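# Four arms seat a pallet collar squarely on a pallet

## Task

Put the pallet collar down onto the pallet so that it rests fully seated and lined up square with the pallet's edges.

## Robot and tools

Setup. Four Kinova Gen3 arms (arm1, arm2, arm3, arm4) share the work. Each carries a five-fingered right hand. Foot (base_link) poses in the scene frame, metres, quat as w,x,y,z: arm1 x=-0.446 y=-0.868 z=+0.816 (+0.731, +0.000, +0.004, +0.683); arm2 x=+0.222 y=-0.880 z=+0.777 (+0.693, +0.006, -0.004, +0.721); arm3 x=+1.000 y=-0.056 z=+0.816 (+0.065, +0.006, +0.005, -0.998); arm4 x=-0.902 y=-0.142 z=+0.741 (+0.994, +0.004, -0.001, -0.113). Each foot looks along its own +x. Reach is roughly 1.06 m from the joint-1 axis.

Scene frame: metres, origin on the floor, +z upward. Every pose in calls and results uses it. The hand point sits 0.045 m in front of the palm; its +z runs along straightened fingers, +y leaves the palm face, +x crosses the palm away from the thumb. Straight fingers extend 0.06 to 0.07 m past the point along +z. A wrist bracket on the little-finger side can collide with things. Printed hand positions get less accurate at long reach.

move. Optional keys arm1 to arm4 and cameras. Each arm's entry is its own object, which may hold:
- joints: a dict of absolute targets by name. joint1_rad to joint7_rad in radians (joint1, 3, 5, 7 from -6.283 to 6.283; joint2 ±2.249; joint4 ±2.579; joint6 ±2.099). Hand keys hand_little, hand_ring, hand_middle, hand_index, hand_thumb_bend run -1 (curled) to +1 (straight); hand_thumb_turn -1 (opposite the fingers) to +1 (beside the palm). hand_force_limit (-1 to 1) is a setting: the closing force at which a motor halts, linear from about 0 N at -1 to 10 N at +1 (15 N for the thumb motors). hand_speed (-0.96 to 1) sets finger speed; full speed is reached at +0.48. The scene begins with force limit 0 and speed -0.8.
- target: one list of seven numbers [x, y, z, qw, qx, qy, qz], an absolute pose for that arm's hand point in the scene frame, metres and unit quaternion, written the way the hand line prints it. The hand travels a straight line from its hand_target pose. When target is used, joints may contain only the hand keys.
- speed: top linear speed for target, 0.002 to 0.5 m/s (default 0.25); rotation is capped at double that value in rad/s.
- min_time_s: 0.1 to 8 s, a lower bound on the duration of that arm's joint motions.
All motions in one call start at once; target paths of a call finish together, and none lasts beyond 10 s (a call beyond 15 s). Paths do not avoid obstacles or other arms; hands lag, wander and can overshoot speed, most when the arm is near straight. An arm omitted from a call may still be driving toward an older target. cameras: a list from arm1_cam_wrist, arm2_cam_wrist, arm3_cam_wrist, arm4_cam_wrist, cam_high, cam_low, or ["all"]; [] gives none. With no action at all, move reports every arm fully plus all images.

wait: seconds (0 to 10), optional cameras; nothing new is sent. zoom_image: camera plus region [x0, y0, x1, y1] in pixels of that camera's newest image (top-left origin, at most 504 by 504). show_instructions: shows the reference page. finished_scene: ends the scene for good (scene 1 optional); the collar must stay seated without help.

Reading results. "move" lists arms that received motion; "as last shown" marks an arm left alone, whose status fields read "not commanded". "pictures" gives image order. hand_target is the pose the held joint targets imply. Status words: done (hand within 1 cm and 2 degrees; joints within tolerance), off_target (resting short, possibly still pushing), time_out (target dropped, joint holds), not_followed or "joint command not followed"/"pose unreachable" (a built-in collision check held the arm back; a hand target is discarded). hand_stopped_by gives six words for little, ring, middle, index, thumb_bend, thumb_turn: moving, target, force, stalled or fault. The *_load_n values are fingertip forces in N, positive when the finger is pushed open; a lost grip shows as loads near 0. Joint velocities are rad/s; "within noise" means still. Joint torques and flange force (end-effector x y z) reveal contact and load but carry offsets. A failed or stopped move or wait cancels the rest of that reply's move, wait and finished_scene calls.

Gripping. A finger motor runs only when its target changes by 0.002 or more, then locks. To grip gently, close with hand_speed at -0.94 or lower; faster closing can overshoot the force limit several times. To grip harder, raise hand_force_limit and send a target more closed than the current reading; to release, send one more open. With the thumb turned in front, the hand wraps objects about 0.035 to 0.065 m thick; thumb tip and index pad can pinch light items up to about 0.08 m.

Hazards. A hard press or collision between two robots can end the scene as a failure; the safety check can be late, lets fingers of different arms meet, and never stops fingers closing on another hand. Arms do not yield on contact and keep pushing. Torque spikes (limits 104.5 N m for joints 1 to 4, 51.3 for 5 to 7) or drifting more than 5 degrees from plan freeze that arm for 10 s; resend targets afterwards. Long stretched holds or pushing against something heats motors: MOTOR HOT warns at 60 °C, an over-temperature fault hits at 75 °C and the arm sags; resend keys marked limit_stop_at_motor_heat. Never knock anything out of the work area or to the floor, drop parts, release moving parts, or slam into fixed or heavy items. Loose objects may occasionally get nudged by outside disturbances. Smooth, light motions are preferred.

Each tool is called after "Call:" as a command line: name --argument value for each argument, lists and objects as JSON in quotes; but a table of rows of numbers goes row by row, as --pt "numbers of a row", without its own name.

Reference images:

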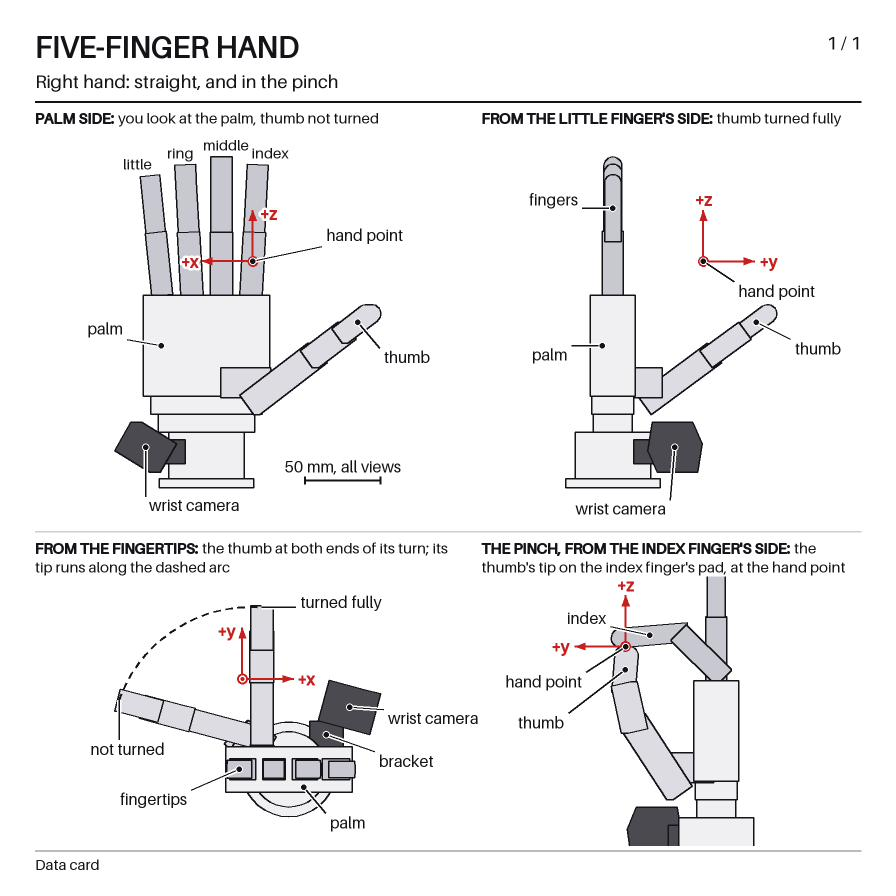

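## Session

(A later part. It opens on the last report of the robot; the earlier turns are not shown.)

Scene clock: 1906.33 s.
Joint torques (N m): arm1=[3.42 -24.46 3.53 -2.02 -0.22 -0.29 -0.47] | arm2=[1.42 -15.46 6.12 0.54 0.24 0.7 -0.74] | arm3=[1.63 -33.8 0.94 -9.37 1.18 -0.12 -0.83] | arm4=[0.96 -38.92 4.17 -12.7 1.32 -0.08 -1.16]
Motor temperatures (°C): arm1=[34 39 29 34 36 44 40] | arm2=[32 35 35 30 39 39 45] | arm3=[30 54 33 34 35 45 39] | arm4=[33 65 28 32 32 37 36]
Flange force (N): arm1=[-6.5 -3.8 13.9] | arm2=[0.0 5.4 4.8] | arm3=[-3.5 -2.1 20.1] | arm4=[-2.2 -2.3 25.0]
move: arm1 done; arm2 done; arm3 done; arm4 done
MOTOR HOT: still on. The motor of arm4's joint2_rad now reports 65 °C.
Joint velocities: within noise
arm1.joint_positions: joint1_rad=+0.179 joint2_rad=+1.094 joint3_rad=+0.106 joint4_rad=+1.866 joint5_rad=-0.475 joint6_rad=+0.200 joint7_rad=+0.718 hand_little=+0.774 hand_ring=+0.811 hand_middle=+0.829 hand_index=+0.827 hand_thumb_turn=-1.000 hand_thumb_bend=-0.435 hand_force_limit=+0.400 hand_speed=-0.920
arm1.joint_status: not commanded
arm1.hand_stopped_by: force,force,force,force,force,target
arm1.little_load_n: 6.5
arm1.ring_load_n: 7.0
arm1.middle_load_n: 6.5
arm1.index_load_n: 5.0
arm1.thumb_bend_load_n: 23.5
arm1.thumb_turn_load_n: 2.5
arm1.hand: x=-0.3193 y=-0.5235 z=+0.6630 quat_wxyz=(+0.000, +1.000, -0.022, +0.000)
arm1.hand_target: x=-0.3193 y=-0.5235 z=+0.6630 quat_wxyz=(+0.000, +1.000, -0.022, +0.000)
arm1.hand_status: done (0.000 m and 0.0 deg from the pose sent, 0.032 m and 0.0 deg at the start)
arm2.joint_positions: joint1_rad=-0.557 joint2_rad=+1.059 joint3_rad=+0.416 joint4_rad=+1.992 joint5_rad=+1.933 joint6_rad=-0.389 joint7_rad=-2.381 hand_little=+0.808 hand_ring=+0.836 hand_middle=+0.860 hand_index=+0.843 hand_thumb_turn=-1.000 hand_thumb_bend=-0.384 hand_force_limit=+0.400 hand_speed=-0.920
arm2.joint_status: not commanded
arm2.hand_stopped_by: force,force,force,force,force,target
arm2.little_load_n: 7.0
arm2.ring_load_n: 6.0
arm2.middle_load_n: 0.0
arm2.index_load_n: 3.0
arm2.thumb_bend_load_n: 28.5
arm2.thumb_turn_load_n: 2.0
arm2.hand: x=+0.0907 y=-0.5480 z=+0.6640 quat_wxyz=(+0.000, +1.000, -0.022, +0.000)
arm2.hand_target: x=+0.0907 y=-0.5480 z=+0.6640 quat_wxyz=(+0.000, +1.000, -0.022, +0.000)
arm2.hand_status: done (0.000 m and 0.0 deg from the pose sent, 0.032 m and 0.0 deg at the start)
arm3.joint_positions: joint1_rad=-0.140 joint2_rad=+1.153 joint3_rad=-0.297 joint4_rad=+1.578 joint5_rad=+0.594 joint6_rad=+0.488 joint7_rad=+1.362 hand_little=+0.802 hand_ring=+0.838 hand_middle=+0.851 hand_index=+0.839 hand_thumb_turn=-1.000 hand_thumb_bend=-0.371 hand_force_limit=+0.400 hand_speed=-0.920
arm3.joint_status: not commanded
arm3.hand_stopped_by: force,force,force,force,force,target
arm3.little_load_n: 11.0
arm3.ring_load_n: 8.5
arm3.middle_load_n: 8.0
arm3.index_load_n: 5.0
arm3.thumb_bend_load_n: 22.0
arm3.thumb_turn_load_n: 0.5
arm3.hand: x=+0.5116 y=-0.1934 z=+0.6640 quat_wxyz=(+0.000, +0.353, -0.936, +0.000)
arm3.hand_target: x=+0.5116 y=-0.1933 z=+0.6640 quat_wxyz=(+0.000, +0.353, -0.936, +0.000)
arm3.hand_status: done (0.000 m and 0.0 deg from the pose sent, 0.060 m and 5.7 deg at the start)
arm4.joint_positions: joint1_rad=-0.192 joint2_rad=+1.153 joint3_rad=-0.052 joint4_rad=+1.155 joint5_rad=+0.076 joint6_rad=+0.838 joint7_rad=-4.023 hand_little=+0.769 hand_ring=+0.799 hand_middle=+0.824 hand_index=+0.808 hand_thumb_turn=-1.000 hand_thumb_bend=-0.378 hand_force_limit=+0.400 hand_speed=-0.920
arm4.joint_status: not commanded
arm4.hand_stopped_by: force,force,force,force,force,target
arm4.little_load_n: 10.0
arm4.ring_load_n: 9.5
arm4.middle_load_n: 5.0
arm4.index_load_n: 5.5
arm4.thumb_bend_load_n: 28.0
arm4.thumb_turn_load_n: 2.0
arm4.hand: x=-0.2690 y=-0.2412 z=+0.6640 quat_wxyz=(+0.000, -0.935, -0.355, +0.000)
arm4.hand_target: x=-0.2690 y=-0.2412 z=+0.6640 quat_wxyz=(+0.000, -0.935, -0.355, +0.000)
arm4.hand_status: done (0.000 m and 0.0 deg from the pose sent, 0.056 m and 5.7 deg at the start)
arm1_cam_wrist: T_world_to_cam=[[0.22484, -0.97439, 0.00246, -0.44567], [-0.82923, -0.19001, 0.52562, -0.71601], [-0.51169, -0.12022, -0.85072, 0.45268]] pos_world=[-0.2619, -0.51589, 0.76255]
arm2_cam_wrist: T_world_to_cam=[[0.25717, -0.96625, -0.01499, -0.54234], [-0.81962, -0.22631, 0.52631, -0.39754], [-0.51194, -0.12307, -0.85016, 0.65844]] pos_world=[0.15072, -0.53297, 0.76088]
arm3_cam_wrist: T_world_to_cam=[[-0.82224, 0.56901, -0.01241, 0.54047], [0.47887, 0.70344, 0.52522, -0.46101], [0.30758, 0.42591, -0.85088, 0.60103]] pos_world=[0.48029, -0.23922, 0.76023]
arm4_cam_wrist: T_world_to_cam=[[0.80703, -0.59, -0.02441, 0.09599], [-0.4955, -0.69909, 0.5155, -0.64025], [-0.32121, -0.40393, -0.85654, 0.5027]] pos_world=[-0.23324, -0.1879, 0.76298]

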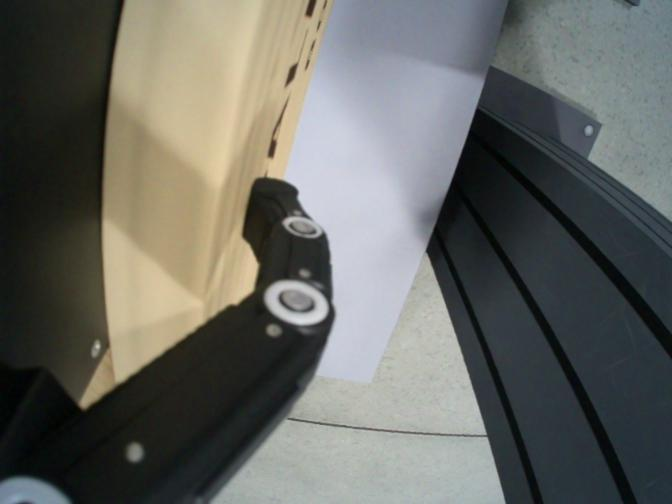

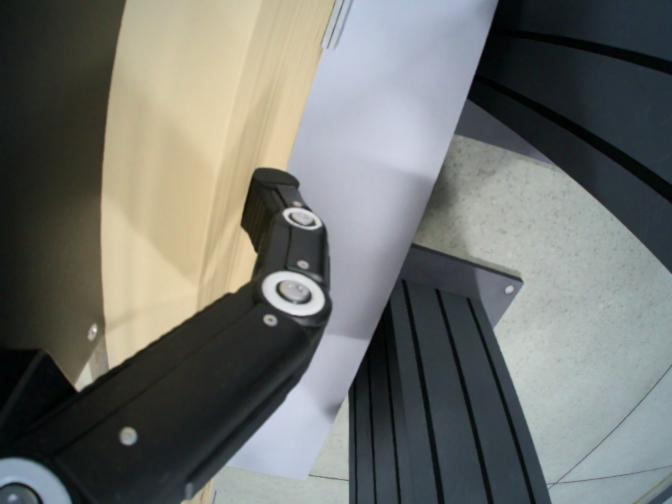

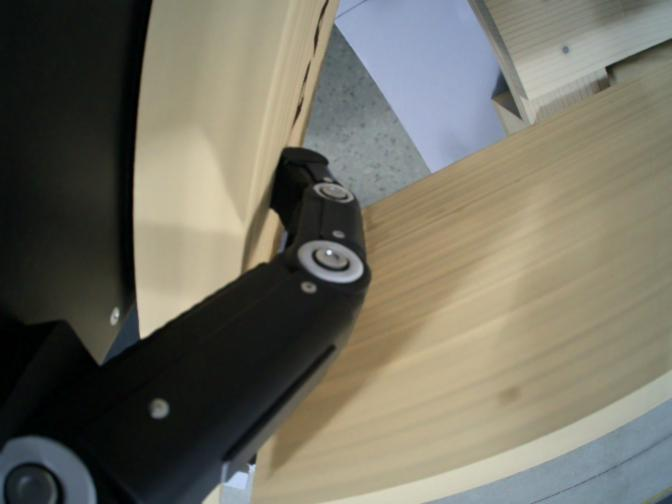

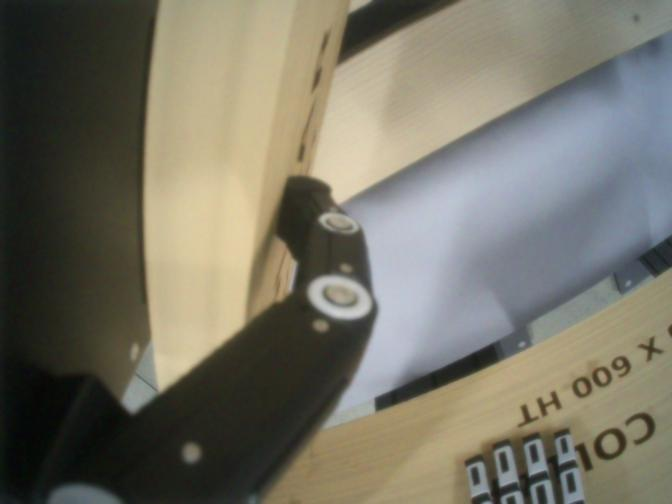

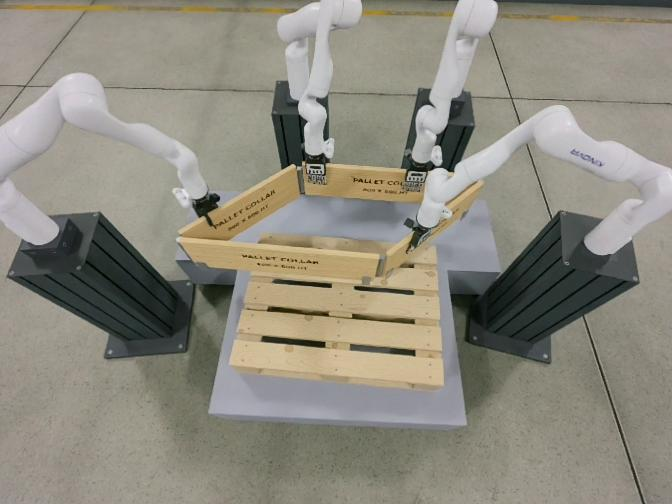

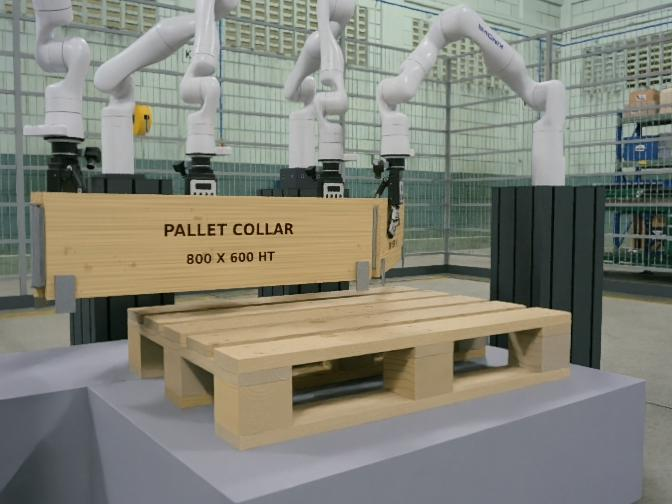

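Call:
move --arm1 '{"target": [-0.2992, -0.4988, 0.663, 0, -0.99976, 0.0218, 0], "speed": 0.05}' --arm2 '{"target": [0.1109, -0.5233, 0.664, 0, -0.99976, 0.0218, 0], "speed": 0.05}' --arm3 '{"target": [0.4978, -0.1379, 0.664, 0, -0.3987, 0.9171, 0], "speed": 0.05}' --arm4 '{"target": [-0.2743, -0.1879, 0.664, 0, 0.9160, 0.4012, 0], "speed": 0.05}'

Call:
move --arm1 '{"target": [-0.2790, -0.4740, 0.663, 0, -0.99976, 0.0218, 0], "speed": 0.05}' --arm2 '{"target": [0.1310, -0.4985, 0.664, 0, -0.99976, 0.0218, 0], "speed": 0.05}' --arm3 '{"target": [0.4811, -0.0859, 0.664, 0, -0.4439, 0.8961, 0], "speed": 0.05}' --arm4 '{"target": [-0.2822, -0.1371, 0.664, 0, 0.8949, 0.4462, 0], "speed": 0.05}'

Call:
move --arm1 '{"target": [-0.2588, -0.4493, 0.663, 0, -0.99976, 0.0218, 0], "speed": 0.05}' --arm2 '{"target": [0.1512, -0.4738, 0.664, 0, -0.99976, 0.0218, 0], "speed": 0.05}' --arm3 '{"target": [0.4619, -0.0377, 0.664, 0, -0.4879, 0.8729, 0], "speed": 0.05}' --arm4 '{"target": [-0.2926, -0.0894, 0.664, 0, 0.8716, 0.4902, 0], "speed": 0.05}' --cameras '["arm1_cam_wrist", "arm2_cam_wrist", "arm3_cam_wrist", "arm4_cam_wrist", "cam_high", "cam_low"]'

Scene clock: 1929.17 s.
Joint torques (N m): arm1=[3.44 -25.08 3.91 -2.44 -0.13 -0.04 -0.47] | arm2=[1.9 -15.37 7.09 -0.08 0.38 0.93 -0.78] | arm3=[1.26 -34.76 -0.37 -10.4 1.16 -1.14 -0.88] | arm4=[0.84 -38.88 3.86 -12.76 1.12 -0.31 -1.27]
Motor temperatures (°C): arm1=[34 39 29 34 36 44 40] | arm2=[32 35 35 30 39 39 45] | arm3=[30 55 33 34 35 45 39] | arm4=[33 65 28 32 32 37 36]
Flange force (N): arm1=[-5.8 -4.4 13.5] | arm2=[-1.1 6.0 2.9] | arm3=[-4.4 -2.5 20.9] | arm4=[-2.4 -2.1 25.5]
move: arm1 done; arm2 done; arm3 done; arm4 done
MOTOR HOT: still on. The motor of arm4's joint2_rad now reports 65 °C.
Joint velocities: within noise
arm1.joint_positions: joint1_rad=+0.179 joint2_rad=+1.114 joint3_rad=+0.147 joint4_rad=+1.761 joint5_rad=-0.460 joint6_rad=+0.294 joint7_rad=+0.711 hand_little=+0.774 hand_ring=+0.811 hand_middle=+0.829 hand_index=+0.827 hand_thumb_turn=-1.000 hand_thumb_bend=-0.435 hand_force_limit=+0.400 hand_speed=-0.920
arm1.joint_status: not commanded
arm1.hand_stopped_by: force,force,force,force,force,target
arm1.little_load_n: 6.5
arm1.ring_load_n: 7.5
arm1.middle_load_n: 7.0
arm1.index_load_n: 5.5
arm1.thumb_bend_load_n: 23.5
arm1.thumb_turn_load_n: 2.5
arm1.hand: x=-0.2992 y=-0.4988 z=+0.6630 quat_wxyz=(+0.000, +1.000, -0.022, +0.000)
arm1.hand_target: x=-0.2992 y=-0.4988 z=+0.6630 quat_wxyz=(+0.000, +1.000, -0.022, +0.000)
arm1.hand_status: done (0.000 m and 0.0 deg from the pose sent, 0.032 m and 0.0 deg at the start)
arm2.joint_positions: joint1_rad=-0.522 joint2_rad=+1.083 joint3_rad=+0.467 joint4_rad=+1.927 joint5_rad=+1.991 joint6_rad=-0.453 joint7_rad=-2.398 hand_little=+0.808 hand_ring=+0.836 hand_middle=+0.860 hand_index=+0.843 hand_thumb_turn=-1.000 hand_thumb_bend=-0.384 hand_force_limit=+0.400 hand_speed=-0.920
arm2.joint_status: not commanded
arm2.hand_stopped_by: force,force,force,force,force,target
arm2.little_load_n: 7.5
arm2.ring_load_n: 7.0
arm2.middle_load_n: 0.5
arm2.index_load_n: 4.0
arm2.thumb_bend_load_n: 28.0
arm2.thumb_turn_load_n: 2.0
arm2.hand: x=+0.1109 y=-0.5233 z=+0.6640 quat_wxyz=(+0.000, +1.000, -0.022, +0.000)
arm2.hand_target: x=+0.1109 y=-0.5233 z=+0.6640 quat_wxyz=(+0.000, +1.000, -0.022, +0.000)
arm2.hand_status: done (0.000 m and 0.0 deg from the pose sent, 0.032 m and 0.0 deg at the start)
arm3.joint_positions: joint1_rad=-0.014 joint2_rad=+1.145 joint3_rad=-0.314 joint4_rad=+1.625 joint5_rad=+0.660 joint6_rad=+0.465 joint7_rad=+1.510 hand_little=+0.802 hand_ring=+0.838 hand_middle=+0.851 hand_index=+0.839 hand_thumb_turn=-1.000 hand_thumb_bend=-0.371 hand_force_limit=+0.400 hand_speed=-0.920
arm3.joint_status: not commanded
arm3.hand_stopped_by: force,force,force,force,force,target
arm3.little_load_n: 12.0
arm3.ring_load_n: 9.0
arm3.middle_load_n: 7.5
arm3.index_load_n: 4.5
arm3.thumb_bend_load_n: 21.5
arm3.thumb_turn_load_n: 0.5
arm3.hand: x=+0.4978 y=-0.1380 z=+0.6640 quat_wxyz=(+0.000, +0.399, -0.917, +0.000)
arm3.hand_target: x=+0.4978 y=-0.1379 z=+0.6640 quat_wxyz=(+0.000, +0.399, -0.917, +0.000)
arm3.hand_status: done (0.000 m and 0.0 deg from the pose sent, 0.057 m and 5.7 deg at the start)
arm4.joint_positions: joint1_rad=-0.268 joint2_rad=+1.131 joint3_rad=-0.067 joint4_rad=+1.215 joint5_rad=+0.096 joint6_rad=+0.801 joint7_rad=-4.024 hand_little=+0.770 hand_ring=+0.799 hand_middle=+0.824 hand_index=+0.808 hand_thumb_turn=-1.000 hand_thumb_bend=-0.378 hand_force_limit=+0.400 hand_speed=-0.920
arm4.joint_status: not commanded
arm4.hand_stopped_by: force,force,force,force,force,target
arm4.little_load_n: 11.0
arm4.ring_load_n: 9.5
arm4.middle_load_n: 5.0
arm4.index_load_n: 4.5
arm4.thumb_bend_load_n: 29.0
arm4.thumb_turn_load_n: 2.0
arm4.hand: x=-0.2743 y=-0.1879 z=+0.6640 quat_wxyz=(+0.000, -0.916, -0.401, +0.000)
arm4.hand_target: x=-0.2743 y=-0.1879 z=+0.6640 quat_wxyz=(+0.000, -0.916, -0.401, +0.000)
arm4.hand_status: done (0.000 m and 0.0 deg from the pose sent, 0.054 m and 5.7 deg at the start)
pictures: none

Scene clock: 1930.77 s.
Joint torques (N m): arm1=[3.47 -25.46 4.22 -2.37 0.03 0.53 -0.46] | arm2=[1.83 -15.84 6.85 -0.36 0.42 0.48 -0.79] | arm3=[1.22 -34.69 -1.31 -10.15 0.95 -1.28 -0.94] | arm4=[0.4 -38.69 3.08 -12.82 0.83 -0.55 -1.36]
Motor temperatures (°C): arm1=[34 39 29 34 36 44 40] | arm2=[32 35 35 30 39 39 45] | arm3=[30 55 33 34 35 45 39] | arm4=[33 65 28 32 32 37 36]
Flange force (N): arm1=[-4.9 -5.5 13.4] | arm2=[-1.4 4.7 1.7] | arm3=[-3.4 -2.6 21.2] | arm4=[-3.3 -1.8 25.6]
move: arm1 done; arm2 done; arm3 done; arm4 done
MOTOR HOT: still on. The motor of arm4's joint2_rad now reports 65 °C.
Joint velocities: within noise
arm1.joint_positions: joint1_rad=+0.183 joint2_rad=+1.141 joint3_rad=+0.183 joint4_rad=+1.650 joint5_rad=-0.446 joint6_rad=+0.386 joint7_rad=+0.700 hand_little=+0.774 hand_ring=+0.811 hand_middle=+0.829 hand_index=+0.827 hand_thumb_turn=-1.000 hand_thumb_bend=-0.435 hand_force_limit=+0.400 hand_speed=-0.920
arm1.joint_status: not commanded
arm1.hand_stopped_by: force,force,force,force,force,target
arm1.little_load_n: 7.0
arm1.ring_load_n: 7.5
arm1.middle_load_n: 7.5
arm1.index_load_n: 5.5
arm1.thumb_bend_load_n: 23.5
arm1.thumb_turn_load_n: 2.5
arm1.hand: x=-0.2790 y=-0.4740 z=+0.6630 quat_wxyz=(+0.000, +1.000, -0.022, +0.000)
arm1.hand_target: x=-0.2790 y=-0.4740 z=+0.6630 quat_wxyz=(+0.000, +1.000, -0.022, +0.000)
arm1.hand_status: done (0.000 m and 0.0 deg from the pose sent, 0.032 m and 0.0 deg at the start)
arm2.joint_positions: joint1_rad=-0.484 joint2_rad=+1.110 joint3_rad=+0.512 joint4_rad=+1.854 joint5_rad=+2.041 joint6_rad=-0.515 joint7_rad=-2.414 hand_little=+0.808 hand_ring=+0.836 hand_middle=+0.860 hand_index=+0.843 hand_thumb_turn=-1.000 hand_thumb_bend=-0.384 hand_force_limit=+0.400 hand_speed=-0.920
arm2.joint_status: not commanded
arm2.hand_stopped_by: force,force,force,force,force,target
arm2.little_load_n: 8.0
arm2.ring_load_n: 7.5
arm2.middle_load_n: 1.5
arm2.index_load_n: 5.0
arm2.thumb_bend_load_n: 28.0
arm2.thumb_turn_load_n: 2.0
arm2.hand: x=+0.1310 y=-0.4985 z=+0.6640 quat_wxyz=(+0.000, +1.000, -0.022, +0.000)
arm2.hand_target: x=+0.1310 y=-0.4985 z=+0.6640 quat_wxyz=(+0.000, +1.000, -0.022, +0.000)
arm2.hand_status: done (0.000 m and 0.0 deg from the pose sent, 0.032 m and 0.0 deg at the start)
arm3.joint_positions: joint1_rad=+0.116 joint2_rad=+1.149 joint3_rad=-0.344 joint4_rad=+1.634 joint5_rad=+0.716 joint6_rad=+0.474 joint7_rad=+1.676 hand_little=+0.802 hand_ring=+0.838 hand_middle=+0.851 hand_index=+0.839 hand_thumb_turn=-1.000 hand_thumb_bend=-0.371 hand_force_limit=+0.400 hand_speed=-0.920
arm3.joint_status: not commanded
arm3.hand_stopped_by: force,force,force,force,force,target
arm3.little_load_n: 12.5
arm3.ring_load_n: 9.0
arm3.middle_load_n: 7.0
arm3.index_load_n: 3.5
arm3.thumb_bend_load_n: 21.0
arm3.thumb_turn_load_n: 0.0
arm3.hand: x=+0.4811 y=-0.0859 z=+0.6640 quat_wxyz=(+0.000, +0.444, -0.896, +0.000)
arm3.hand_target: x=+0.4811 y=-0.0859 z=+0.6640 quat_wxyz=(+0.000, +0.444, -0.896, +0.000)
arm3.hand_status: done (0.000 m and 0.0 deg from the pose sent, 0.055 m and 5.7 deg at the start)
arm4.joint_positions: joint1_rad=-0.342 joint2_rad=+1.114 joint3_rad=-0.082 joint4_rad=+1.265 joint5_rad=+0.118 joint6_rad=+0.771 joint7_rad=-4.023 hand_little=+0.770 hand_ring=+0.800 hand_middle=+0.824 hand_index=+0.808 hand_thumb_turn=-1.000 hand_thumb_bend=-0.377 hand_force_limit=+0.400 hand_speed=-0.920
arm4.joint_status: not commanded
arm4.hand_stopped_by: force,force,force,force,force,target
arm4.little_load_n: 11.5
arm4.ring_load_n: 10.0
arm4.middle_load_n: 5.0
arm4.index_load_n: 4.0
arm4.thumb_bend_load_n: 30.5
arm4.thumb_turn_load_n: 1.5
arm4.hand: x=-0.2822 y=-0.1371 z=+0.6640 quat_wxyz=(+0.000, -0.895, -0.446, +0.000)
arm4.hand_target: x=-0.2822 y=-0.1371 z=+0.6640 quat_wxyz=(+0.000, -0.895, -0.446, +0.000)
arm4.hand_status: done (0.000 m and 0.0 deg from the pose sent, 0.051 m and 5.7 deg at the start)
pictures: none

Scene clock: 1932.30 s.
Joint torques (N m): arm1=[3.4 -25.87 4.27 -2.52 0.14 0.94 -0.47] | arm2=[1.79 -16.37 7.06 -0.28 0.58 0.12 -0.85] | arm3=[1.44 -34.9 -2.23 -10.09 0.94 -1.38 -1.03] | arm4=[0.16 -38.38 2.52 -12.73 0.58 -0.7 -1.42]
Motor temperatures (°C): arm1=[34 39 29 34 36 44 40] | arm2=[32 35 35 30 39 39 45] | arm3=[30 55 33 34 35 45 39] | arm4=[33 65 28 32 32 37 36]
Flange force (N): arm1=[-3.9 -6.3 12.9] | arm2=[-1.5 3.4 1.9] | arm3=[-2.1 -2.7 21.4] | arm4=[-3.6 -1.5 25.7]
move: arm1 done; arm2 done; arm3 done; arm4 done
MOTOR HOT: still on. The motor of arm4's joint2_rad now reports 65 °C.
Joint velocities: within noise
arm1.joint_positions: joint1_rad=+0.191 joint2_rad=+1.173 joint3_rad=+0.213 joint4_rad=+1.532 joint5_rad=-0.432 joint6_rad=+0.477 joint7_rad=+0.686 hand_little=+0.774 hand_ring=+0.811 hand_middle=+0.829 hand_index=+0.827 hand_thumb_turn=-1.000 hand_thumb_bend=-0.435 hand_force_limit=+0.400 hand_speed=-0.920
arm1.joint_status: not commanded
arm1.hand_stopped_by: force,force,force,force,force,target
arm1.little_load_n: 7.0
arm1.ring_load_n: 7.5
arm1.middle_load_n: 7.5
arm1.index_load_n: 6.0
arm1.thumb_bend_load_n: 23.5
arm1.thumb_turn_load_n: 2.0
arm1.hand: x=-0.2588 y=-0.4493 z=+0.6630 quat_wxyz=(+0.000, +1.000, -0.022, +0.000)
arm1.hand_target: x=-0.2588 y=-0.4493 z=+0.6630 quat_wxyz=(+0.000, +1.000, -0.022, +0.000)
arm1.hand_status: done (0.000 m and 0.0 deg from the pose sent, 0.032 m and 0.0 deg at the start)
arm2.joint_positions: joint1_rad=-0.445 joint2_rad=+1.137 joint3_rad=+0.550 joint4_rad=+1.775 joint5_rad=+2.085 joint6_rad=-0.577 joint7_rad=-2.431 hand_little=+0.808 hand_ring=+0.836 hand_middle=+0.860 hand_index=+0.843 hand_thumb_turn=-1.000 hand_thumb_bend=-0.384 hand_force_limit=+0.400 hand_speed=-0.920
arm2.joint_status: not commanded
arm2.hand_stopped_by: force,force,force,force,force,target
arm2.little_load_n: 8.5
arm2.ring_load_n: 8.0
arm2.middle_load_n: 2.5
arm2.index_load_n: 6.0
arm2.thumb_bend_load_n: 28.0
arm2.thumb_turn_load_n: 2.0
arm2.hand: x=+0.1512 y=-0.4738 z=+0.6640 quat_wxyz=(+0.000, +1.000, -0.022, +0.000)
arm2.hand_target: x=+0.1512 y=-0.4738 z=+0.6640 quat_wxyz=(+0.000, +1.000, -0.022, +0.000)
arm2.hand_status: done (0.000 m and 0.0 deg from the pose sent, 0.032 m and 0.0 deg at the start)
arm3.joint_positions: joint1_rad=+0.246 joint2_rad=+1.163 joint3_rad=-0.386 joint4_rad=+1.607 joint5_rad=+0.758 joint6_rad=+0.512 joint7_rad=+1.860 hand_little=+0.802 hand_ring=+0.838 hand_middle=+0.851 hand_index=+0.839 hand_thumb_turn=-1.000 hand_thumb_bend=-0.371 hand_force_limit=+0.400 hand_speed=-0.920
arm3.joint_status: not commanded
arm3.hand_stopped_by: force,force,force,force,force,target
arm3.little_load_n: 13.0
arm3.ring_load_n: 9.5
arm3.middle_load_n: 6.5
arm3.index_load_n: 2.5
arm3.thumb_bend_load_n: 20.5
arm3.thumb_turn_load_n: 0.0
arm3.hand: x=+0.4619 y=-0.0377 z=+0.6640 quat_wxyz=(+0.000, +0.488, -0.873, +0.000)
arm3.hand_target: x=+0.4619 y=-0.0377 z=+0.6640 quat_wxyz=(+0.000, +0.488, -0.873, +0.000)
arm3.hand_status: done (0.000 m and 0.0 deg from the pose sent, 0.052 m and 5.7 deg at the start)
arm4.joint_positions: joint1_rad=-0.412 joint2_rad=+1.099 joint3_rad=-0.097 joint4_rad=+1.308 joint5_rad=+0.140 joint6_rad=+0.746 joint7_rad=-4.020 hand_little=+0.770 hand_ring=+0.800 hand_middle=+0.824 hand_index=+0.808 hand_thumb_turn=-1.000 hand_thumb_bend=-0.377 hand_force_limit=+0.400 hand_speed=-0.920
arm4.joint_status: not commanded
arm4.hand_stopped_by: force,force,force,force,force,target
arm4.little_load_n: 12.0
arm4.ring_load_n: 10.5
arm4.middle_load_n: 4.5
arm4.index_load_n: 3.5
arm4.thumb_bend_load_n: 31.0
arm4.thumb_turn_load_n: 1.5
arm4.hand: x=-0.2926 y=-0.0894 z=+0.6640 quat_wxyz=(+0.000, -0.872, -0.490, +0.000)
arm4.hand_target: x=-0.2926 y=-0.0894 z=+0.6640 quat_wxyz=(+0.000, -0.872, -0.490, +0.000)
arm4.hand_status: done (0.000 m and 0.0 deg from the pose sent, 0.049 m and 5.7 deg at the start)
arm1_cam_wrist: T_world_to_cam=[[0.22475, -0.97441, 0.00251, -0.38704], [-0.82925, -0.18992, 0.52562, -0.6517], [-0.51169, -0.12022, -0.85072, 0.49256]] pos_world=[-0.2014, -0.44169, 0.76255]
arm2_cam_wrist: T_world_to_cam=[[0.2573, -0.96622, -0.01495, -0.48624], [-0.81959, -0.2264, 0.52633, -0.33123], [-0.51194, -0.12317, -0.85015, 0.69849]] pos_world=[0.21122, -0.45877, 0.76088]
arm3_cam_wrist: T_world_to_cam=[[-0.95317, 0.30216, -0.01238, 0.4614], [0.25094, 0.81312, 0.52522, -0.43729], [0.16877, 0.49752, -0.85088, 0.61683]] pos_world=[0.44543, -0.09073, 0.76023]
arm4_cam_wrist: T_world_to_cam=[[0.94493, -0.32634, -0.0245, 0.26862], [-0.26774, -0.81395, 0.51555, -0.48951], [-0.18819, -0.4806, -0.85651, 0.58847]] pos_world=[-0.27415, -0.02795, 0.76297]

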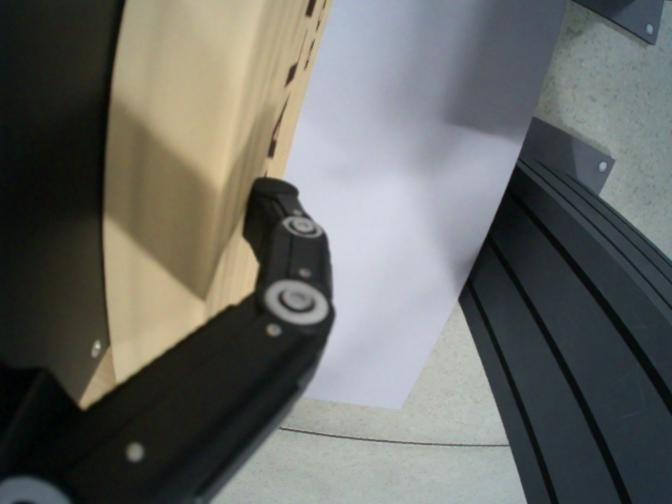

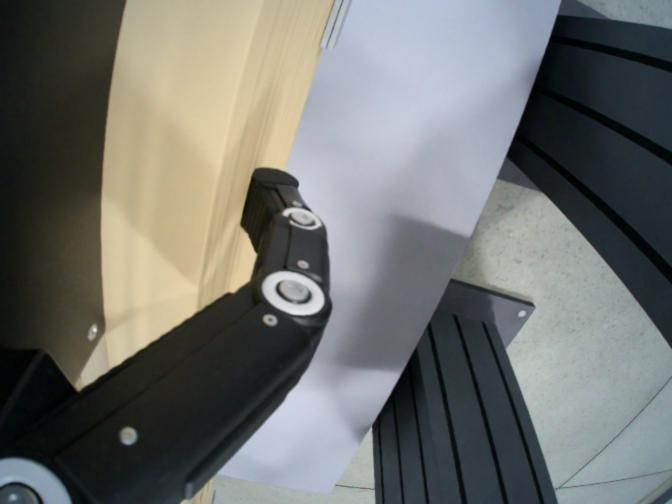

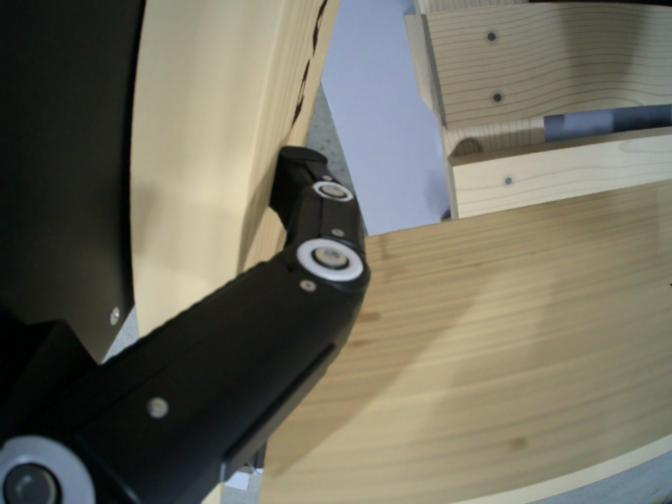

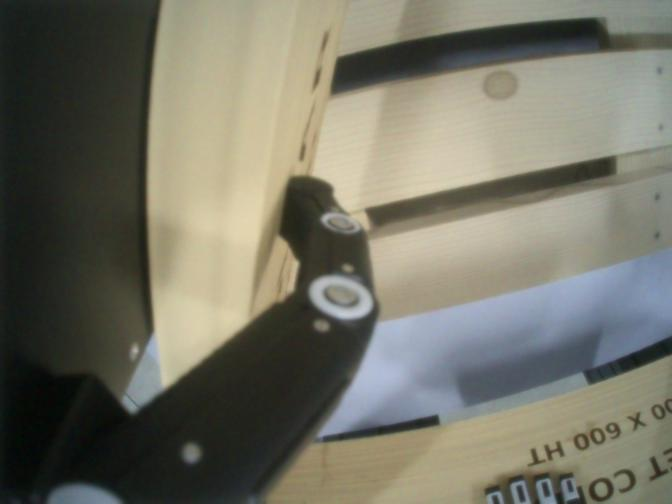

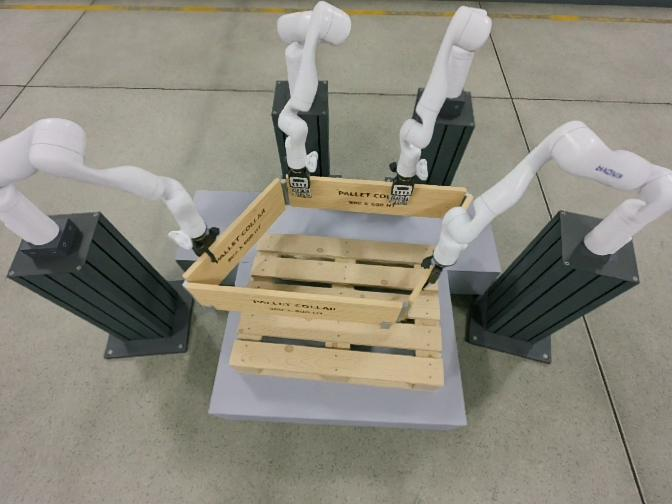

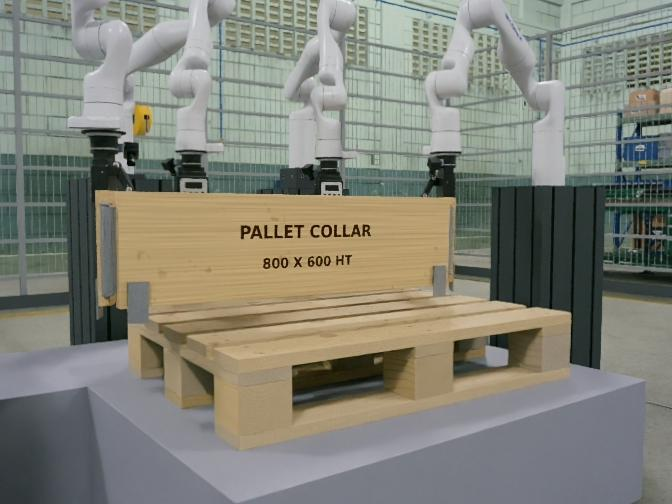

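Call:
move --arm1 '{"target": [-0.2386, -0.4245, 0.663, 0, -0.99976, 0.0218, 0], "speed": 0.05}' --arm2 '{"target": [0.1714, -0.4490, 0.664, 0, -0.99976, 0.0218, 0], "speed": 0.05}' --arm3 '{"target": [0.4406, 0.0065, 0.664, 0, -0.5307, 0.8476, 0], "speed": 0.05}' --arm4 '{"target": [-0.3051, -0.0447, 0.664, 0, 0.8462, 0.5329, 0], "speed": 0.05}'

Call:
move --arm1 '{"target": [-0.2185, -0.3998, 0.663, 0, -0.99976, 0.0218, 0], "speed": 0.05}' --arm2 '{"target": [0.1915, -0.4243, 0.664, 0, -0.99976, 0.0218, 0], "speed": 0.05}' --arm3 '{"target": [0.4175, 0.0464, 0.664, 0, -0.5721, 0.8202, 0], "speed": 0.05}' --arm4 '{"target": [-0.3194, -0.0034, 0.664, 0, 0.8186, 0.5743, 0], "speed": 0.05}'

Call:
move --arm1 '{"target": [-0.1983, -0.3750, 0.663, 0, -0.99976, 0.0218, 0], "speed": 0.05}' --arm2 '{"target": [0.2117, -0.3995, 0.664, 0, -0.99976, 0.0218, 0], "speed": 0.05}' --arm3 '{"target": [0.3932, 0.0820, 0.664, 0, -0.6122, 0.7907, 0], "speed": 0.05}' --arm4 '{"target": [-0.3352, 0.0344, 0.664, 0, 0.7891, 0.6143, 0], "speed": 0.05}' --cameras '["arm1_cam_wrist", "arm2_cam_wrist", "arm3_cam_wrist", "arm4_cam_wrist", "cam_high", "cam_low"]'

Scene clock: 1956.57 s.
Joint torques (N m): arm1=[3.2 -26.77 4.24 -2.92 0.2 1.28 -0.49] | arm2=[1.76 -16.59 6.97 -0.01 0.88 -0.44 -0.83] | arm3=[2.14 -35.68 -2.6 -10.5 1.09 -1.29 -1.11] | arm4=[0.02 -37.84 2.07 -12.61 0.43 -0.83 -1.52]
Motor temperatures (°C): arm1=[34 40 29 34 36 44 40] | arm2=[32 35 35 30 39 39 45] | arm3=[30 54 33 34 35 45 39] | arm4=[33 65 28 32 32 37 36]
Flange force (N): arm1=[-2.8 -6.9 13.0] | arm2=[-1.7 2.1 1.6] | arm3=[-0.4 -3.4 21.8] | arm4=[-4.1 -1.4 25.2]
move: arm1 done; arm2 done; arm3 done; arm4 done
MOTOR HOT: still on. The motor of arm4's joint2_rad now reports 65 °C.
Joint velocities: within noise
arm1.joint_positions: joint1_rad=+0.202 joint2_rad=+1.210 joint3_rad=+0.239 joint4_rad=+1.405 joint5_rad=-0.419 joint6_rad=+0.569 joint7_rad=+0.670 hand_little=+0.774 hand_ring=+0.811 hand_middle=+0.829 hand_index=+0.827 hand_thumb_turn=-1.000 hand_thumb_bend=-0.435 hand_force_limit=+0.400 hand_speed=-0.920
arm1.joint_status: not commanded
arm1.hand_stopped_by: force,force,force,force,force,target
arm1.little_load_n: 7.0
arm1.ring_load_n: 8.0
arm1.middle_load_n: 7.5
arm1.index_load_n: 6.0
arm1.thumb_bend_load_n: 23.5
arm1.thumb_turn_load_n: 2.0
arm1.hand: x=-0.2386 y=-0.4245 z=+0.6630 quat_wxyz=(+0.000, +1.000, -0.022, +0.000)
arm1.hand_target: x=-0.2386 y=-0.4245 z=+0.6630 quat_wxyz=(+0.000, +1.000, -0.022, +0.000)
arm1.hand_status: done (0.000 m and 0.0 deg from the pose sent, 0.032 m and 0.0 deg at the start)
arm2.joint_positions: joint1_rad=-0.403 joint2_rad=+1.167 joint3_rad=+0.584 joint4_rad=+1.689 joint5_rad=+2.125 joint6_rad=-0.638 joint7_rad=-2.450 hand_little=+0.808 hand_ring=+0.836 hand_middle=+0.860 hand_index=+0.843 hand_thumb_turn=-1.000 hand_thumb_bend=-0.384 hand_force_limit=+0.400 hand_speed=-0.920
arm2.joint_status: not commanded
arm2.hand_stopped_by: force,force,force,force,force,target
arm2.little_load_n: 9.0
arm2.ring_load_n: 8.5
arm2.middle_load_n: 2.5
arm2.index_load_n: 6.0
arm2.thumb_bend_load_n: 27.5
arm2.thumb_turn_load_n: 2.0
arm2.hand: x=+0.1714 y=-0.4490 z=+0.6640 quat_wxyz=(+0.000, +1.000, -0.022, +0.000)
arm2.hand_target: x=+0.1714 y=-0.4490 z=+0.6640 quat_wxyz=(+0.000, +1.000, -0.022, +0.000)
arm2.hand_status: done (0.000 m and 0.0 deg from the pose sent, 0.032 m and 0.0 deg at the start)
arm3.joint_positions: joint1_rad=+0.364 joint2_rad=+1.188 joint3_rad=-0.437 joint4_rad=+1.550 joint5_rad=+0.784 joint6_rad=+0.572 joint7_rad=+2.057 hand_little=+0.803 hand_ring=+0.838 hand_middle=+0.851 hand_index=+0.839 hand_thumb_turn=-1.000 hand_thumb_bend=-0.371 hand_force_limit=+0.400 hand_speed=-0.920
arm3.joint_status: not commanded
arm3.hand_stopped_by: force,force,force,force,force,target
arm3.little_load_n: 14.0
arm3.ring_load_n: 9.5
arm3.middle_load_n: 6.5
arm3.index_load_n: 2.5
arm3.thumb_bend_load_n: 20.5
arm3.thumb_turn_load_n: 0.0
arm3.hand: x=+0.4406 y=+0.0065 z=+0.6640 quat_wxyz=(+0.000, +0.531, -0.848, +0.000)
arm3.hand_target: x=+0.4406 y=+0.0065 z=+0.6640 quat_wxyz=(+0.000, +0.531, -0.848, +0.000)
arm3.hand_status: done (0.000 m and 0.0 deg from the pose sent, 0.049 m and 5.7 deg at the start)
arm4.joint_positions: joint1_rad=-0.479 joint2_rad=+1.087 joint3_rad=-0.112 joint4_rad=+1.345 joint5_rad=+0.162 joint6_rad=+0.724 joint7_rad=-4.015 hand_little=+0.770 hand_ring=+0.800 hand_middle=+0.824 hand_index=+0.808 hand_thumb_turn=-1.000 hand_thumb_bend=-0.377 hand_force_limit=+0.400 hand_speed=-0.920
arm4.joint_status: not commanded
arm4.hand_stopped_by: force,force,force,force,force,target
arm4.little_load_n: 13.0
arm4.ring_load_n: 10.5
arm4.middle_load_n: 4.5
arm4.index_load_n: 3.0
arm4.thumb_bend_load_n: 32.5
arm4.thumb_turn_load_n: 1.5
arm4.hand: x=-0.3051 y=-0.0447 z=+0.6640 quat_wxyz=(+0.000, -0.846, -0.533, +0.000)
arm4.hand_target: x=-0.3051 y=-0.0447 z=+0.6640 quat_wxyz=(+0.000, -0.846, -0.533, +0.000)
arm4.hand_status: done (0.000 m and 0.0 deg from the pose sent, 0.046 m and 5.7 deg at the start)
pictures: none

Scene clock: 1958.07 s.
Joint torques (N m): arm1=[3.24 -27.61 4.34 -3.35 0.29 1.56 -0.52] | arm2=[1.9 -16.67 6.93 0.71 1.26 -1.06 -0.76] | arm3=[3.4 -36.68 -2.52 -11.4 1.31 -1.29 -1.3] | arm4=[-0.23 -37.6 1.49 -12.69 0.24 -1.05 -1.56]
Motor temperatures (°C): arm1=[34 40 29 34 36 44 40] | arm2=[32 35 35 30 39 39 45] | arm3=[30 54 33 34 35 45 39] | arm4=[33 65 28 32 32 37 36]
Flange force (N): arm1=[-2.1 -7.4 12.9] | arm2=[-2.2 -0.5 1.4] | arm3=[1.9 -4.3 21.5] | arm4=[-4.7 -1.5 25.0]
move: arm1 done; arm2 done; arm3 done; arm4 done
MOTOR HOT: still on. The motor of arm4's joint2_rad now reports 65 °C.
Joint velocities: within noise
arm1.joint_positions: joint1_rad=+0.217 joint2_rad=+1.254 joint3_rad=+0.262 joint4_rad=+1.268 joint5_rad=-0.407 joint6_rad=+0.664 joint7_rad=+0.650 hand_little=+0.774 hand_ring=+0.811 hand_middle=+0.829 hand_index=+0.827 hand_thumb_turn=-1.000 hand_thumb_bend=-0.435 hand_force_limit=+0.400 hand_speed=-0.920
arm1.joint_status: not commanded
arm1.hand_stopped_by: force,force,force,force,force,target
arm1.little_load_n: 7.0
arm1.ring_load_n: 8.5
arm1.middle_load_n: 7.5
arm1.index_load_n: 6.0
arm1.thumb_bend_load_n: 23.5
arm1.thumb_turn_load_n: 2.0
arm1.hand: x=-0.2185 y=-0.3998 z=+0.6630 quat_wxyz=(+0.000, +1.000, -0.022, +0.000)
arm1.hand_target: x=-0.2185 y=-0.3998 z=+0.6630 quat_wxyz=(+0.000, +1.000, -0.022, +0.000)
arm1.hand_status: done (0.000 m and 0.0 deg from the pose sent, 0.032 m and 0.0 deg at the start)
arm2.joint_positions: joint1_rad=-0.360 joint2_rad=+1.199 joint3_rad=+0.613 joint4_rad=+1.596 joint5_rad=+2.159 joint6_rad=-0.699 joint7_rad=-2.471 hand_little=+0.808 hand_ring=+0.836 hand_middle=+0.860 hand_index=+0.843 hand_thumb_turn=-1.000 hand_thumb_bend=-0.384 hand_force_limit=+0.400 hand_speed=-0.920
arm2.joint_status: not commanded
arm2.hand_stopped_by: force,force,force,force,force,target
arm2.little_load_n: 9.5
arm2.ring_load_n: 9.0
arm2.middle_load_n: 3.0
arm2.index_load_n: 6.5
arm2.thumb_bend_load_n: 27.5
arm2.thumb_turn_load_n: 2.0
arm2.hand: x=+0.1915 y=-0.4243 z=+0.6640 quat_wxyz=(+0.000, +1.000, -0.022, +0.000)
arm2.hand_target: x=+0.1915 y=-0.4243 z=+0.6640 quat_wxyz=(+0.000, +1.000, -0.022, +0.000)
arm2.hand_status: done (0.000 m and 0.0 deg from the pose sent, 0.032 m and 0.0 deg at the start)
arm3.joint_positions: joint1_rad=+0.465 joint2_rad=+1.222 joint3_rad=-0.489 joint4_rad=+1.466 joint5_rad=+0.797 joint6_rad=+0.647 joint7_rad=+2.262 hand_little=+0.803 hand_ring=+0.838 hand_middle=+0.851 hand_index=+0.839 hand_thumb_turn=-1.000 hand_thumb_bend=-0.371 hand_force_limit=+0.400 hand_speed=-0.920
arm3.joint_status: not commanded
arm3.hand_stopped_by: force,force,force,force,force,target
arm3.little_load_n: 14.5
arm3.ring_load_n: 9.5
arm3.middle_load_n: 5.5
arm3.index_load_n: 1.5
arm3.thumb_bend_load_n: 21.0
arm3.thumb_turn_load_n: 0.0
arm3.hand: x=+0.4175 y=+0.0464 z=+0.6640 quat_wxyz=(+0.000, +0.572, -0.820, +0.000)
arm3.hand_target: x=+0.4175 y=+0.0464 z=+0.6640 quat_wxyz=(+0.000, +0.572, -0.820, +0.000)
arm3.hand_status: done (0.000 m and 0.0 deg from the pose sent, 0.046 m and 5.7 deg at the start)
arm4.joint_positions: joint1_rad=-0.542 joint2_rad=+1.076 joint3_rad=-0.128 joint4_rad=+1.377 joint5_rad=+0.185 joint6_rad=+0.705 joint7_rad=-4.007 hand_little=+0.770 hand_ring=+0.800 hand_middle=+0.824 hand_index=+0.808 hand_thumb_turn=-1.000 hand_thumb_bend=-0.376 hand_force_limit=+0.400 hand_speed=-0.920
arm4.joint_status: not commanded
arm4.hand_stopped_by: force,force,force,force,force,target
arm4.little_load_n: 13.5
arm4.ring_load_n: 11.0
arm4.middle_load_n: 4.5
arm4.index_load_n: 2.5
arm4.thumb_bend_load_n: 33.0
arm4.thumb_turn_load_n: 1.0
arm4.hand: x=-0.3194 y=-0.0034 z=+0.6640 quat_wxyz=(+0.000, -0.819, -0.574, +0.000)
arm4.hand_target: x=-0.3194 y=-0.0034 z=+0.6640 quat_wxyz=(+0.000, -0.819, -0.574, +0.000)
arm4.hand_status: done (0.000 m and 0.0 deg from the pose sent, 0.044 m and 5.7 deg at the start)
pictures: none

Scene clock: 1959.57 s.
Joint torques (N m): arm1=[3.66 -27.89 4.65 -2.94 0.61 2.31 -0.5] | arm2=[2.01 -16.64 7.04 1.72 1.85 -1.83 -0.75] | arm3=[5.47 -38.02 -1.61 -12.63 1.82 -0.97 -1.51] | arm4=[-1.11 -37.38 0.12 -12.85 -0.23 -1.5 -1.58]
Motor temperatures (°C): arm1=[34 40 29 34 36 44 40] | arm2=[32 35 35 30 39 39 45] | arm3=[30 54 33 34 35 45 39] | arm4=[33 65 28 32 32 37 36]
Flange force (N): arm1=[-1.4 -9.8 13.0] | arm2=[-2.3 -3.5 1.8] | arm3=[5.6 -5.3 21.4] | arm4=[-6.2 -0.9 24.7]
move: arm1 done; arm2 done; arm3 done; arm4 done
MOTOR HOT: still on. The motor of arm4's joint2_rad now reports 65 °C.
Joint velocities: within noise
arm1.joint_positions: joint1_rad=+0.236 joint2_rad=+1.306 joint3_rad=+0.283 joint4_rad=+1.115 joint5_rad=-0.396 joint6_rad=+0.764 joint7_rad=+0.627 hand_little=+0.774 hand_ring=+0.812 hand_middle=+0.829 hand_index=+0.827 hand_thumb_turn=-1.000 hand_thumb_bend=-0.435 hand_force_limit=+0.400 hand_speed=-0.920
arm1.joint_status: not commanded
arm1.hand_stopped_by: force,force,force,force,force,target
arm1.little_load_n: 7.5
arm1.ring_load_n: 8.5
arm1.middle_load_n: 8.0
arm1.index_load_n: 7.0
arm1.thumb_bend_load_n: 23.0
arm1.thumb_turn_load_n: 2.5
arm1.hand: x=-0.1983 y=-0.3750 z=+0.6630 quat_wxyz=(+0.000, +1.000, -0.022, +0.000)
arm1.hand_target: x=-0.1983 y=-0.3750 z=+0.6630 quat_wxyz=(+0.000, +1.000, -0.022, +0.000)
arm1.hand_status: done (0.000 m and 0.0 deg from the pose sent, 0.032 m and 0.0 deg at the start)
arm2.joint_positions: joint1_rad=-0.316 joint2_rad=+1.233 joint3_rad=+0.639 joint4_rad=+1.495 joint5_rad=+2.190 joint6_rad=-0.761 joint7_rad=-2.495 hand_little=+0.808 hand_ring=+0.836 hand_middle=+0.860 hand_index=+0.843 hand_thumb_turn=-1.000 hand_thumb_bend=-0.384 hand_force_limit=+0.400 hand_speed=-0.920
arm2.joint_status: not commanded
arm2.hand_stopped_by: force,force,force,force,force,target
arm2.little_load_n: 9.0
arm2.ring_load_n: 8.5
arm2.middle_load_n: 3.0
arm2.index_load_n: 6.5
arm2.thumb_bend_load_n: 27.5
arm2.thumb_turn_load_n: 2.5
arm2.hand: x=+0.2117 y=-0.3995 z=+0.6640 quat_wxyz=(+0.000, +1.000, -0.022, +0.000)
arm2.hand_target: x=+0.2117 y=-0.3995 z=+0.6640 quat_wxyz=(+0.000, +1.000, -0.022, +0.000)
arm2.hand_status: done (0.000 m and 0.0 deg from the pose sent, 0.032 m and 0.0 deg at the start)
arm3.joint_positions: joint1_rad=+0.543 joint2_rad=+1.263 joint3_rad=-0.539 joint4_rad=+1.360 joint5_rad=+0.801 joint6_rad=+0.729 joint7_rad=+2.470 hand_little=+0.803 hand_ring=+0.838 hand_middle=+0.851 hand_index=+0.838 hand_thumb_turn=-1.000 hand_thumb_bend=-0.371 hand_force_limit=+0.400 hand_speed=-0.920
arm3.joint_status: not commanded
arm3.hand_stopped_by: force,force,force,force,force,target
arm3.little_load_n: 14.0
arm3.ring_load_n: 9.0
arm3.middle_load_n: 5.0
arm3.index_load_n: 1.0
arm3.thumb_bend_load_n: 21.5
arm3.thumb_turn_load_n: 0.0
arm3.hand: x=+0.3932 y=+0.0820 z=+0.6640 quat_wxyz=(+0.000, +0.612, -0.791, +0.000)
arm3.hand_target: x=+0.3932 y=+0.0820 z=+0.6640 quat_wxyz=(+0.000, +0.612, -0.791, +0.000)
arm3.hand_status: done (0.000 m and 0.0 deg from the pose sent, 0.043 m and 5.7 deg at the start)
arm4.joint_positions: joint1_rad=-0.601 joint2_rad=+1.067 joint3_rad=-0.143 joint4_rad=+1.407 joint5_rad=+0.209 joint6_rad=+0.688 joint7_rad=-3.995 hand_little=+0.770 hand_ring=+0.800 hand_middle=+0.824 hand_index=+0.808 hand_thumb_turn=-1.000 hand_thumb_bend=-0.376 hand_force_limit=+0.400 hand_speed=-0.920
arm4.joint_status: not commanded
arm4.hand_stopped_by: force,force,force,force,force,target
arm4.little_load_n: 14.0
arm4.ring_load_n: 11.0
arm4.middle_load_n: 4.5
arm4.index_load_n: 2.0
arm4.thumb_bend_load_n: 34.0
arm4.thumb_turn_load_n: 1.0
arm4.hand: x=-0.3352 y=+0.0344 z=+0.6640 quat_wxyz=(+0.000, -0.789, -0.614, +0.000)
arm4.hand_target: x=-0.3352 y=+0.0344 z=+0.6640 quat_wxyz=(+0.000, -0.789, -0.614, +0.000)
arm4.hand_status: done (0.000 m and 0.0 deg from the pose sent, 0.041 m and 5.7 deg at the start)
arm1_cam_wrist: T_world_to_cam=[[0.22484, -0.97439, 0.00246, -0.32818], [-0.82923, -0.19001, 0.52562, -0.58746], [-0.51169, -0.12022, -0.85072, 0.53245]] pos_world=[-0.1409, -0.36739, 0.76255]
arm2_cam_wrist: T_world_to_cam=[[0.2573, -0.96622, -0.01495, -0.43001], [-0.81959, -0.2264, 0.52633, -0.26482], [-0.51194, -0.12317, -0.85015, 0.73861]] pos_world=[0.27172, -0.38447, 0.76088]
arm3_cam_wrist: T_world_to_cam=[[-0.99989, 0.00866, -0.01237, 0.40225], [0.00087, 0.85097, 0.52521, -0.42216], [0.01507, 0.52514, -0.85088, 0.62704]] pos_world=[0.39313, 0.02647, 0.76023]
arm4_cam_wrist: T_world_to_cam=[[0.99911, -0.0343, -0.02451, 0.3574], [-0.01676, -0.85671, 0.51553, -0.31455], [-0.03867, -0.51466, -0.85652, 0.69124]] pos_world=[-0.33563, 0.09853, 0.76297]

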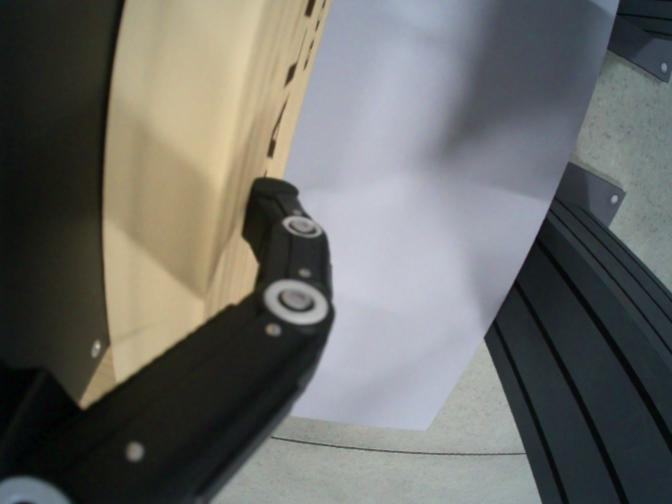

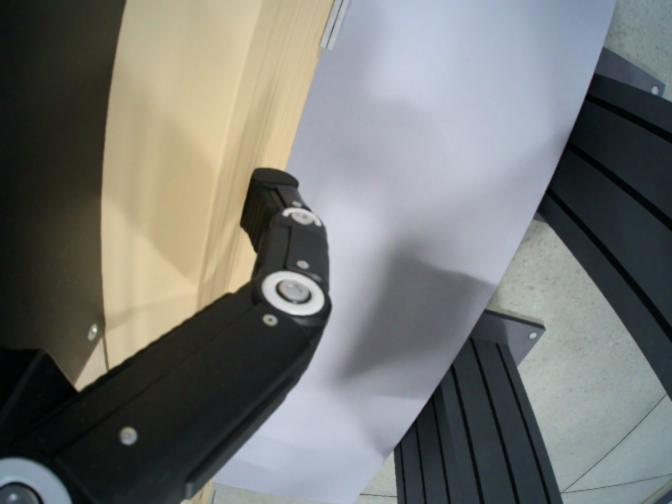

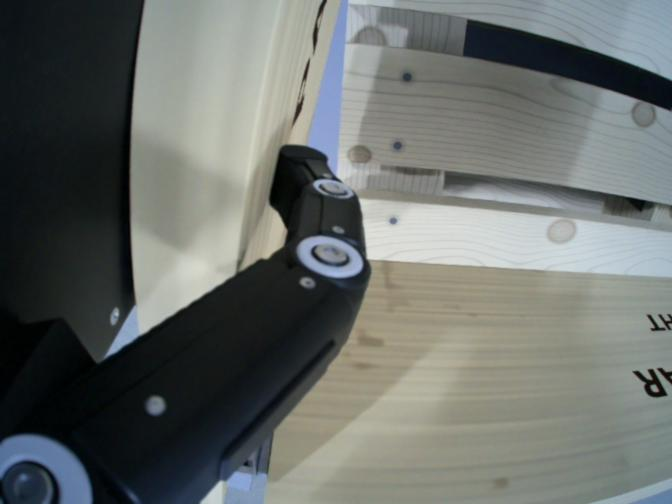

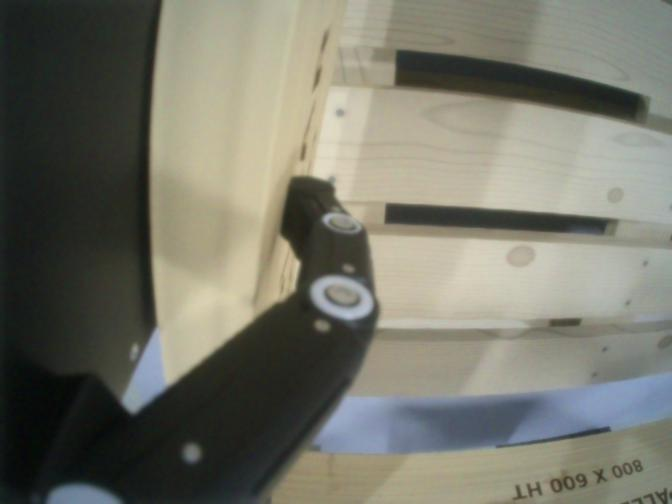

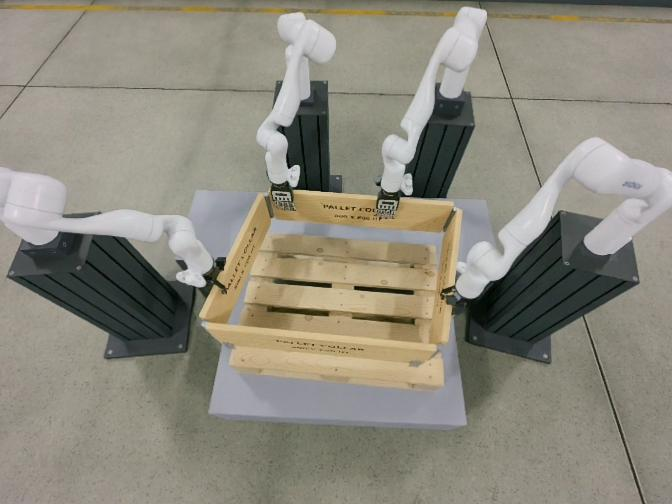

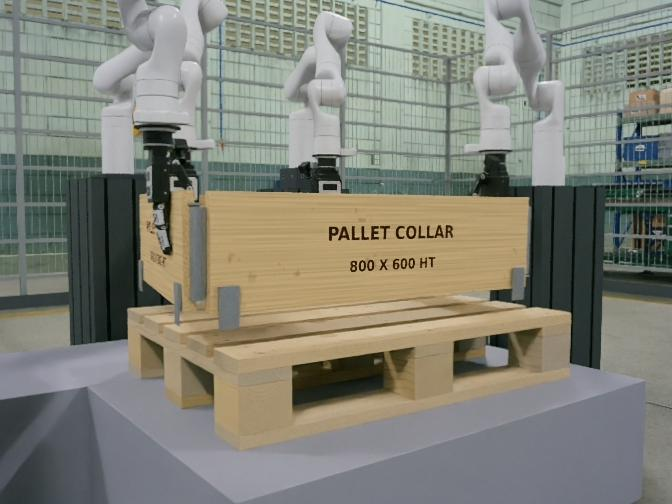

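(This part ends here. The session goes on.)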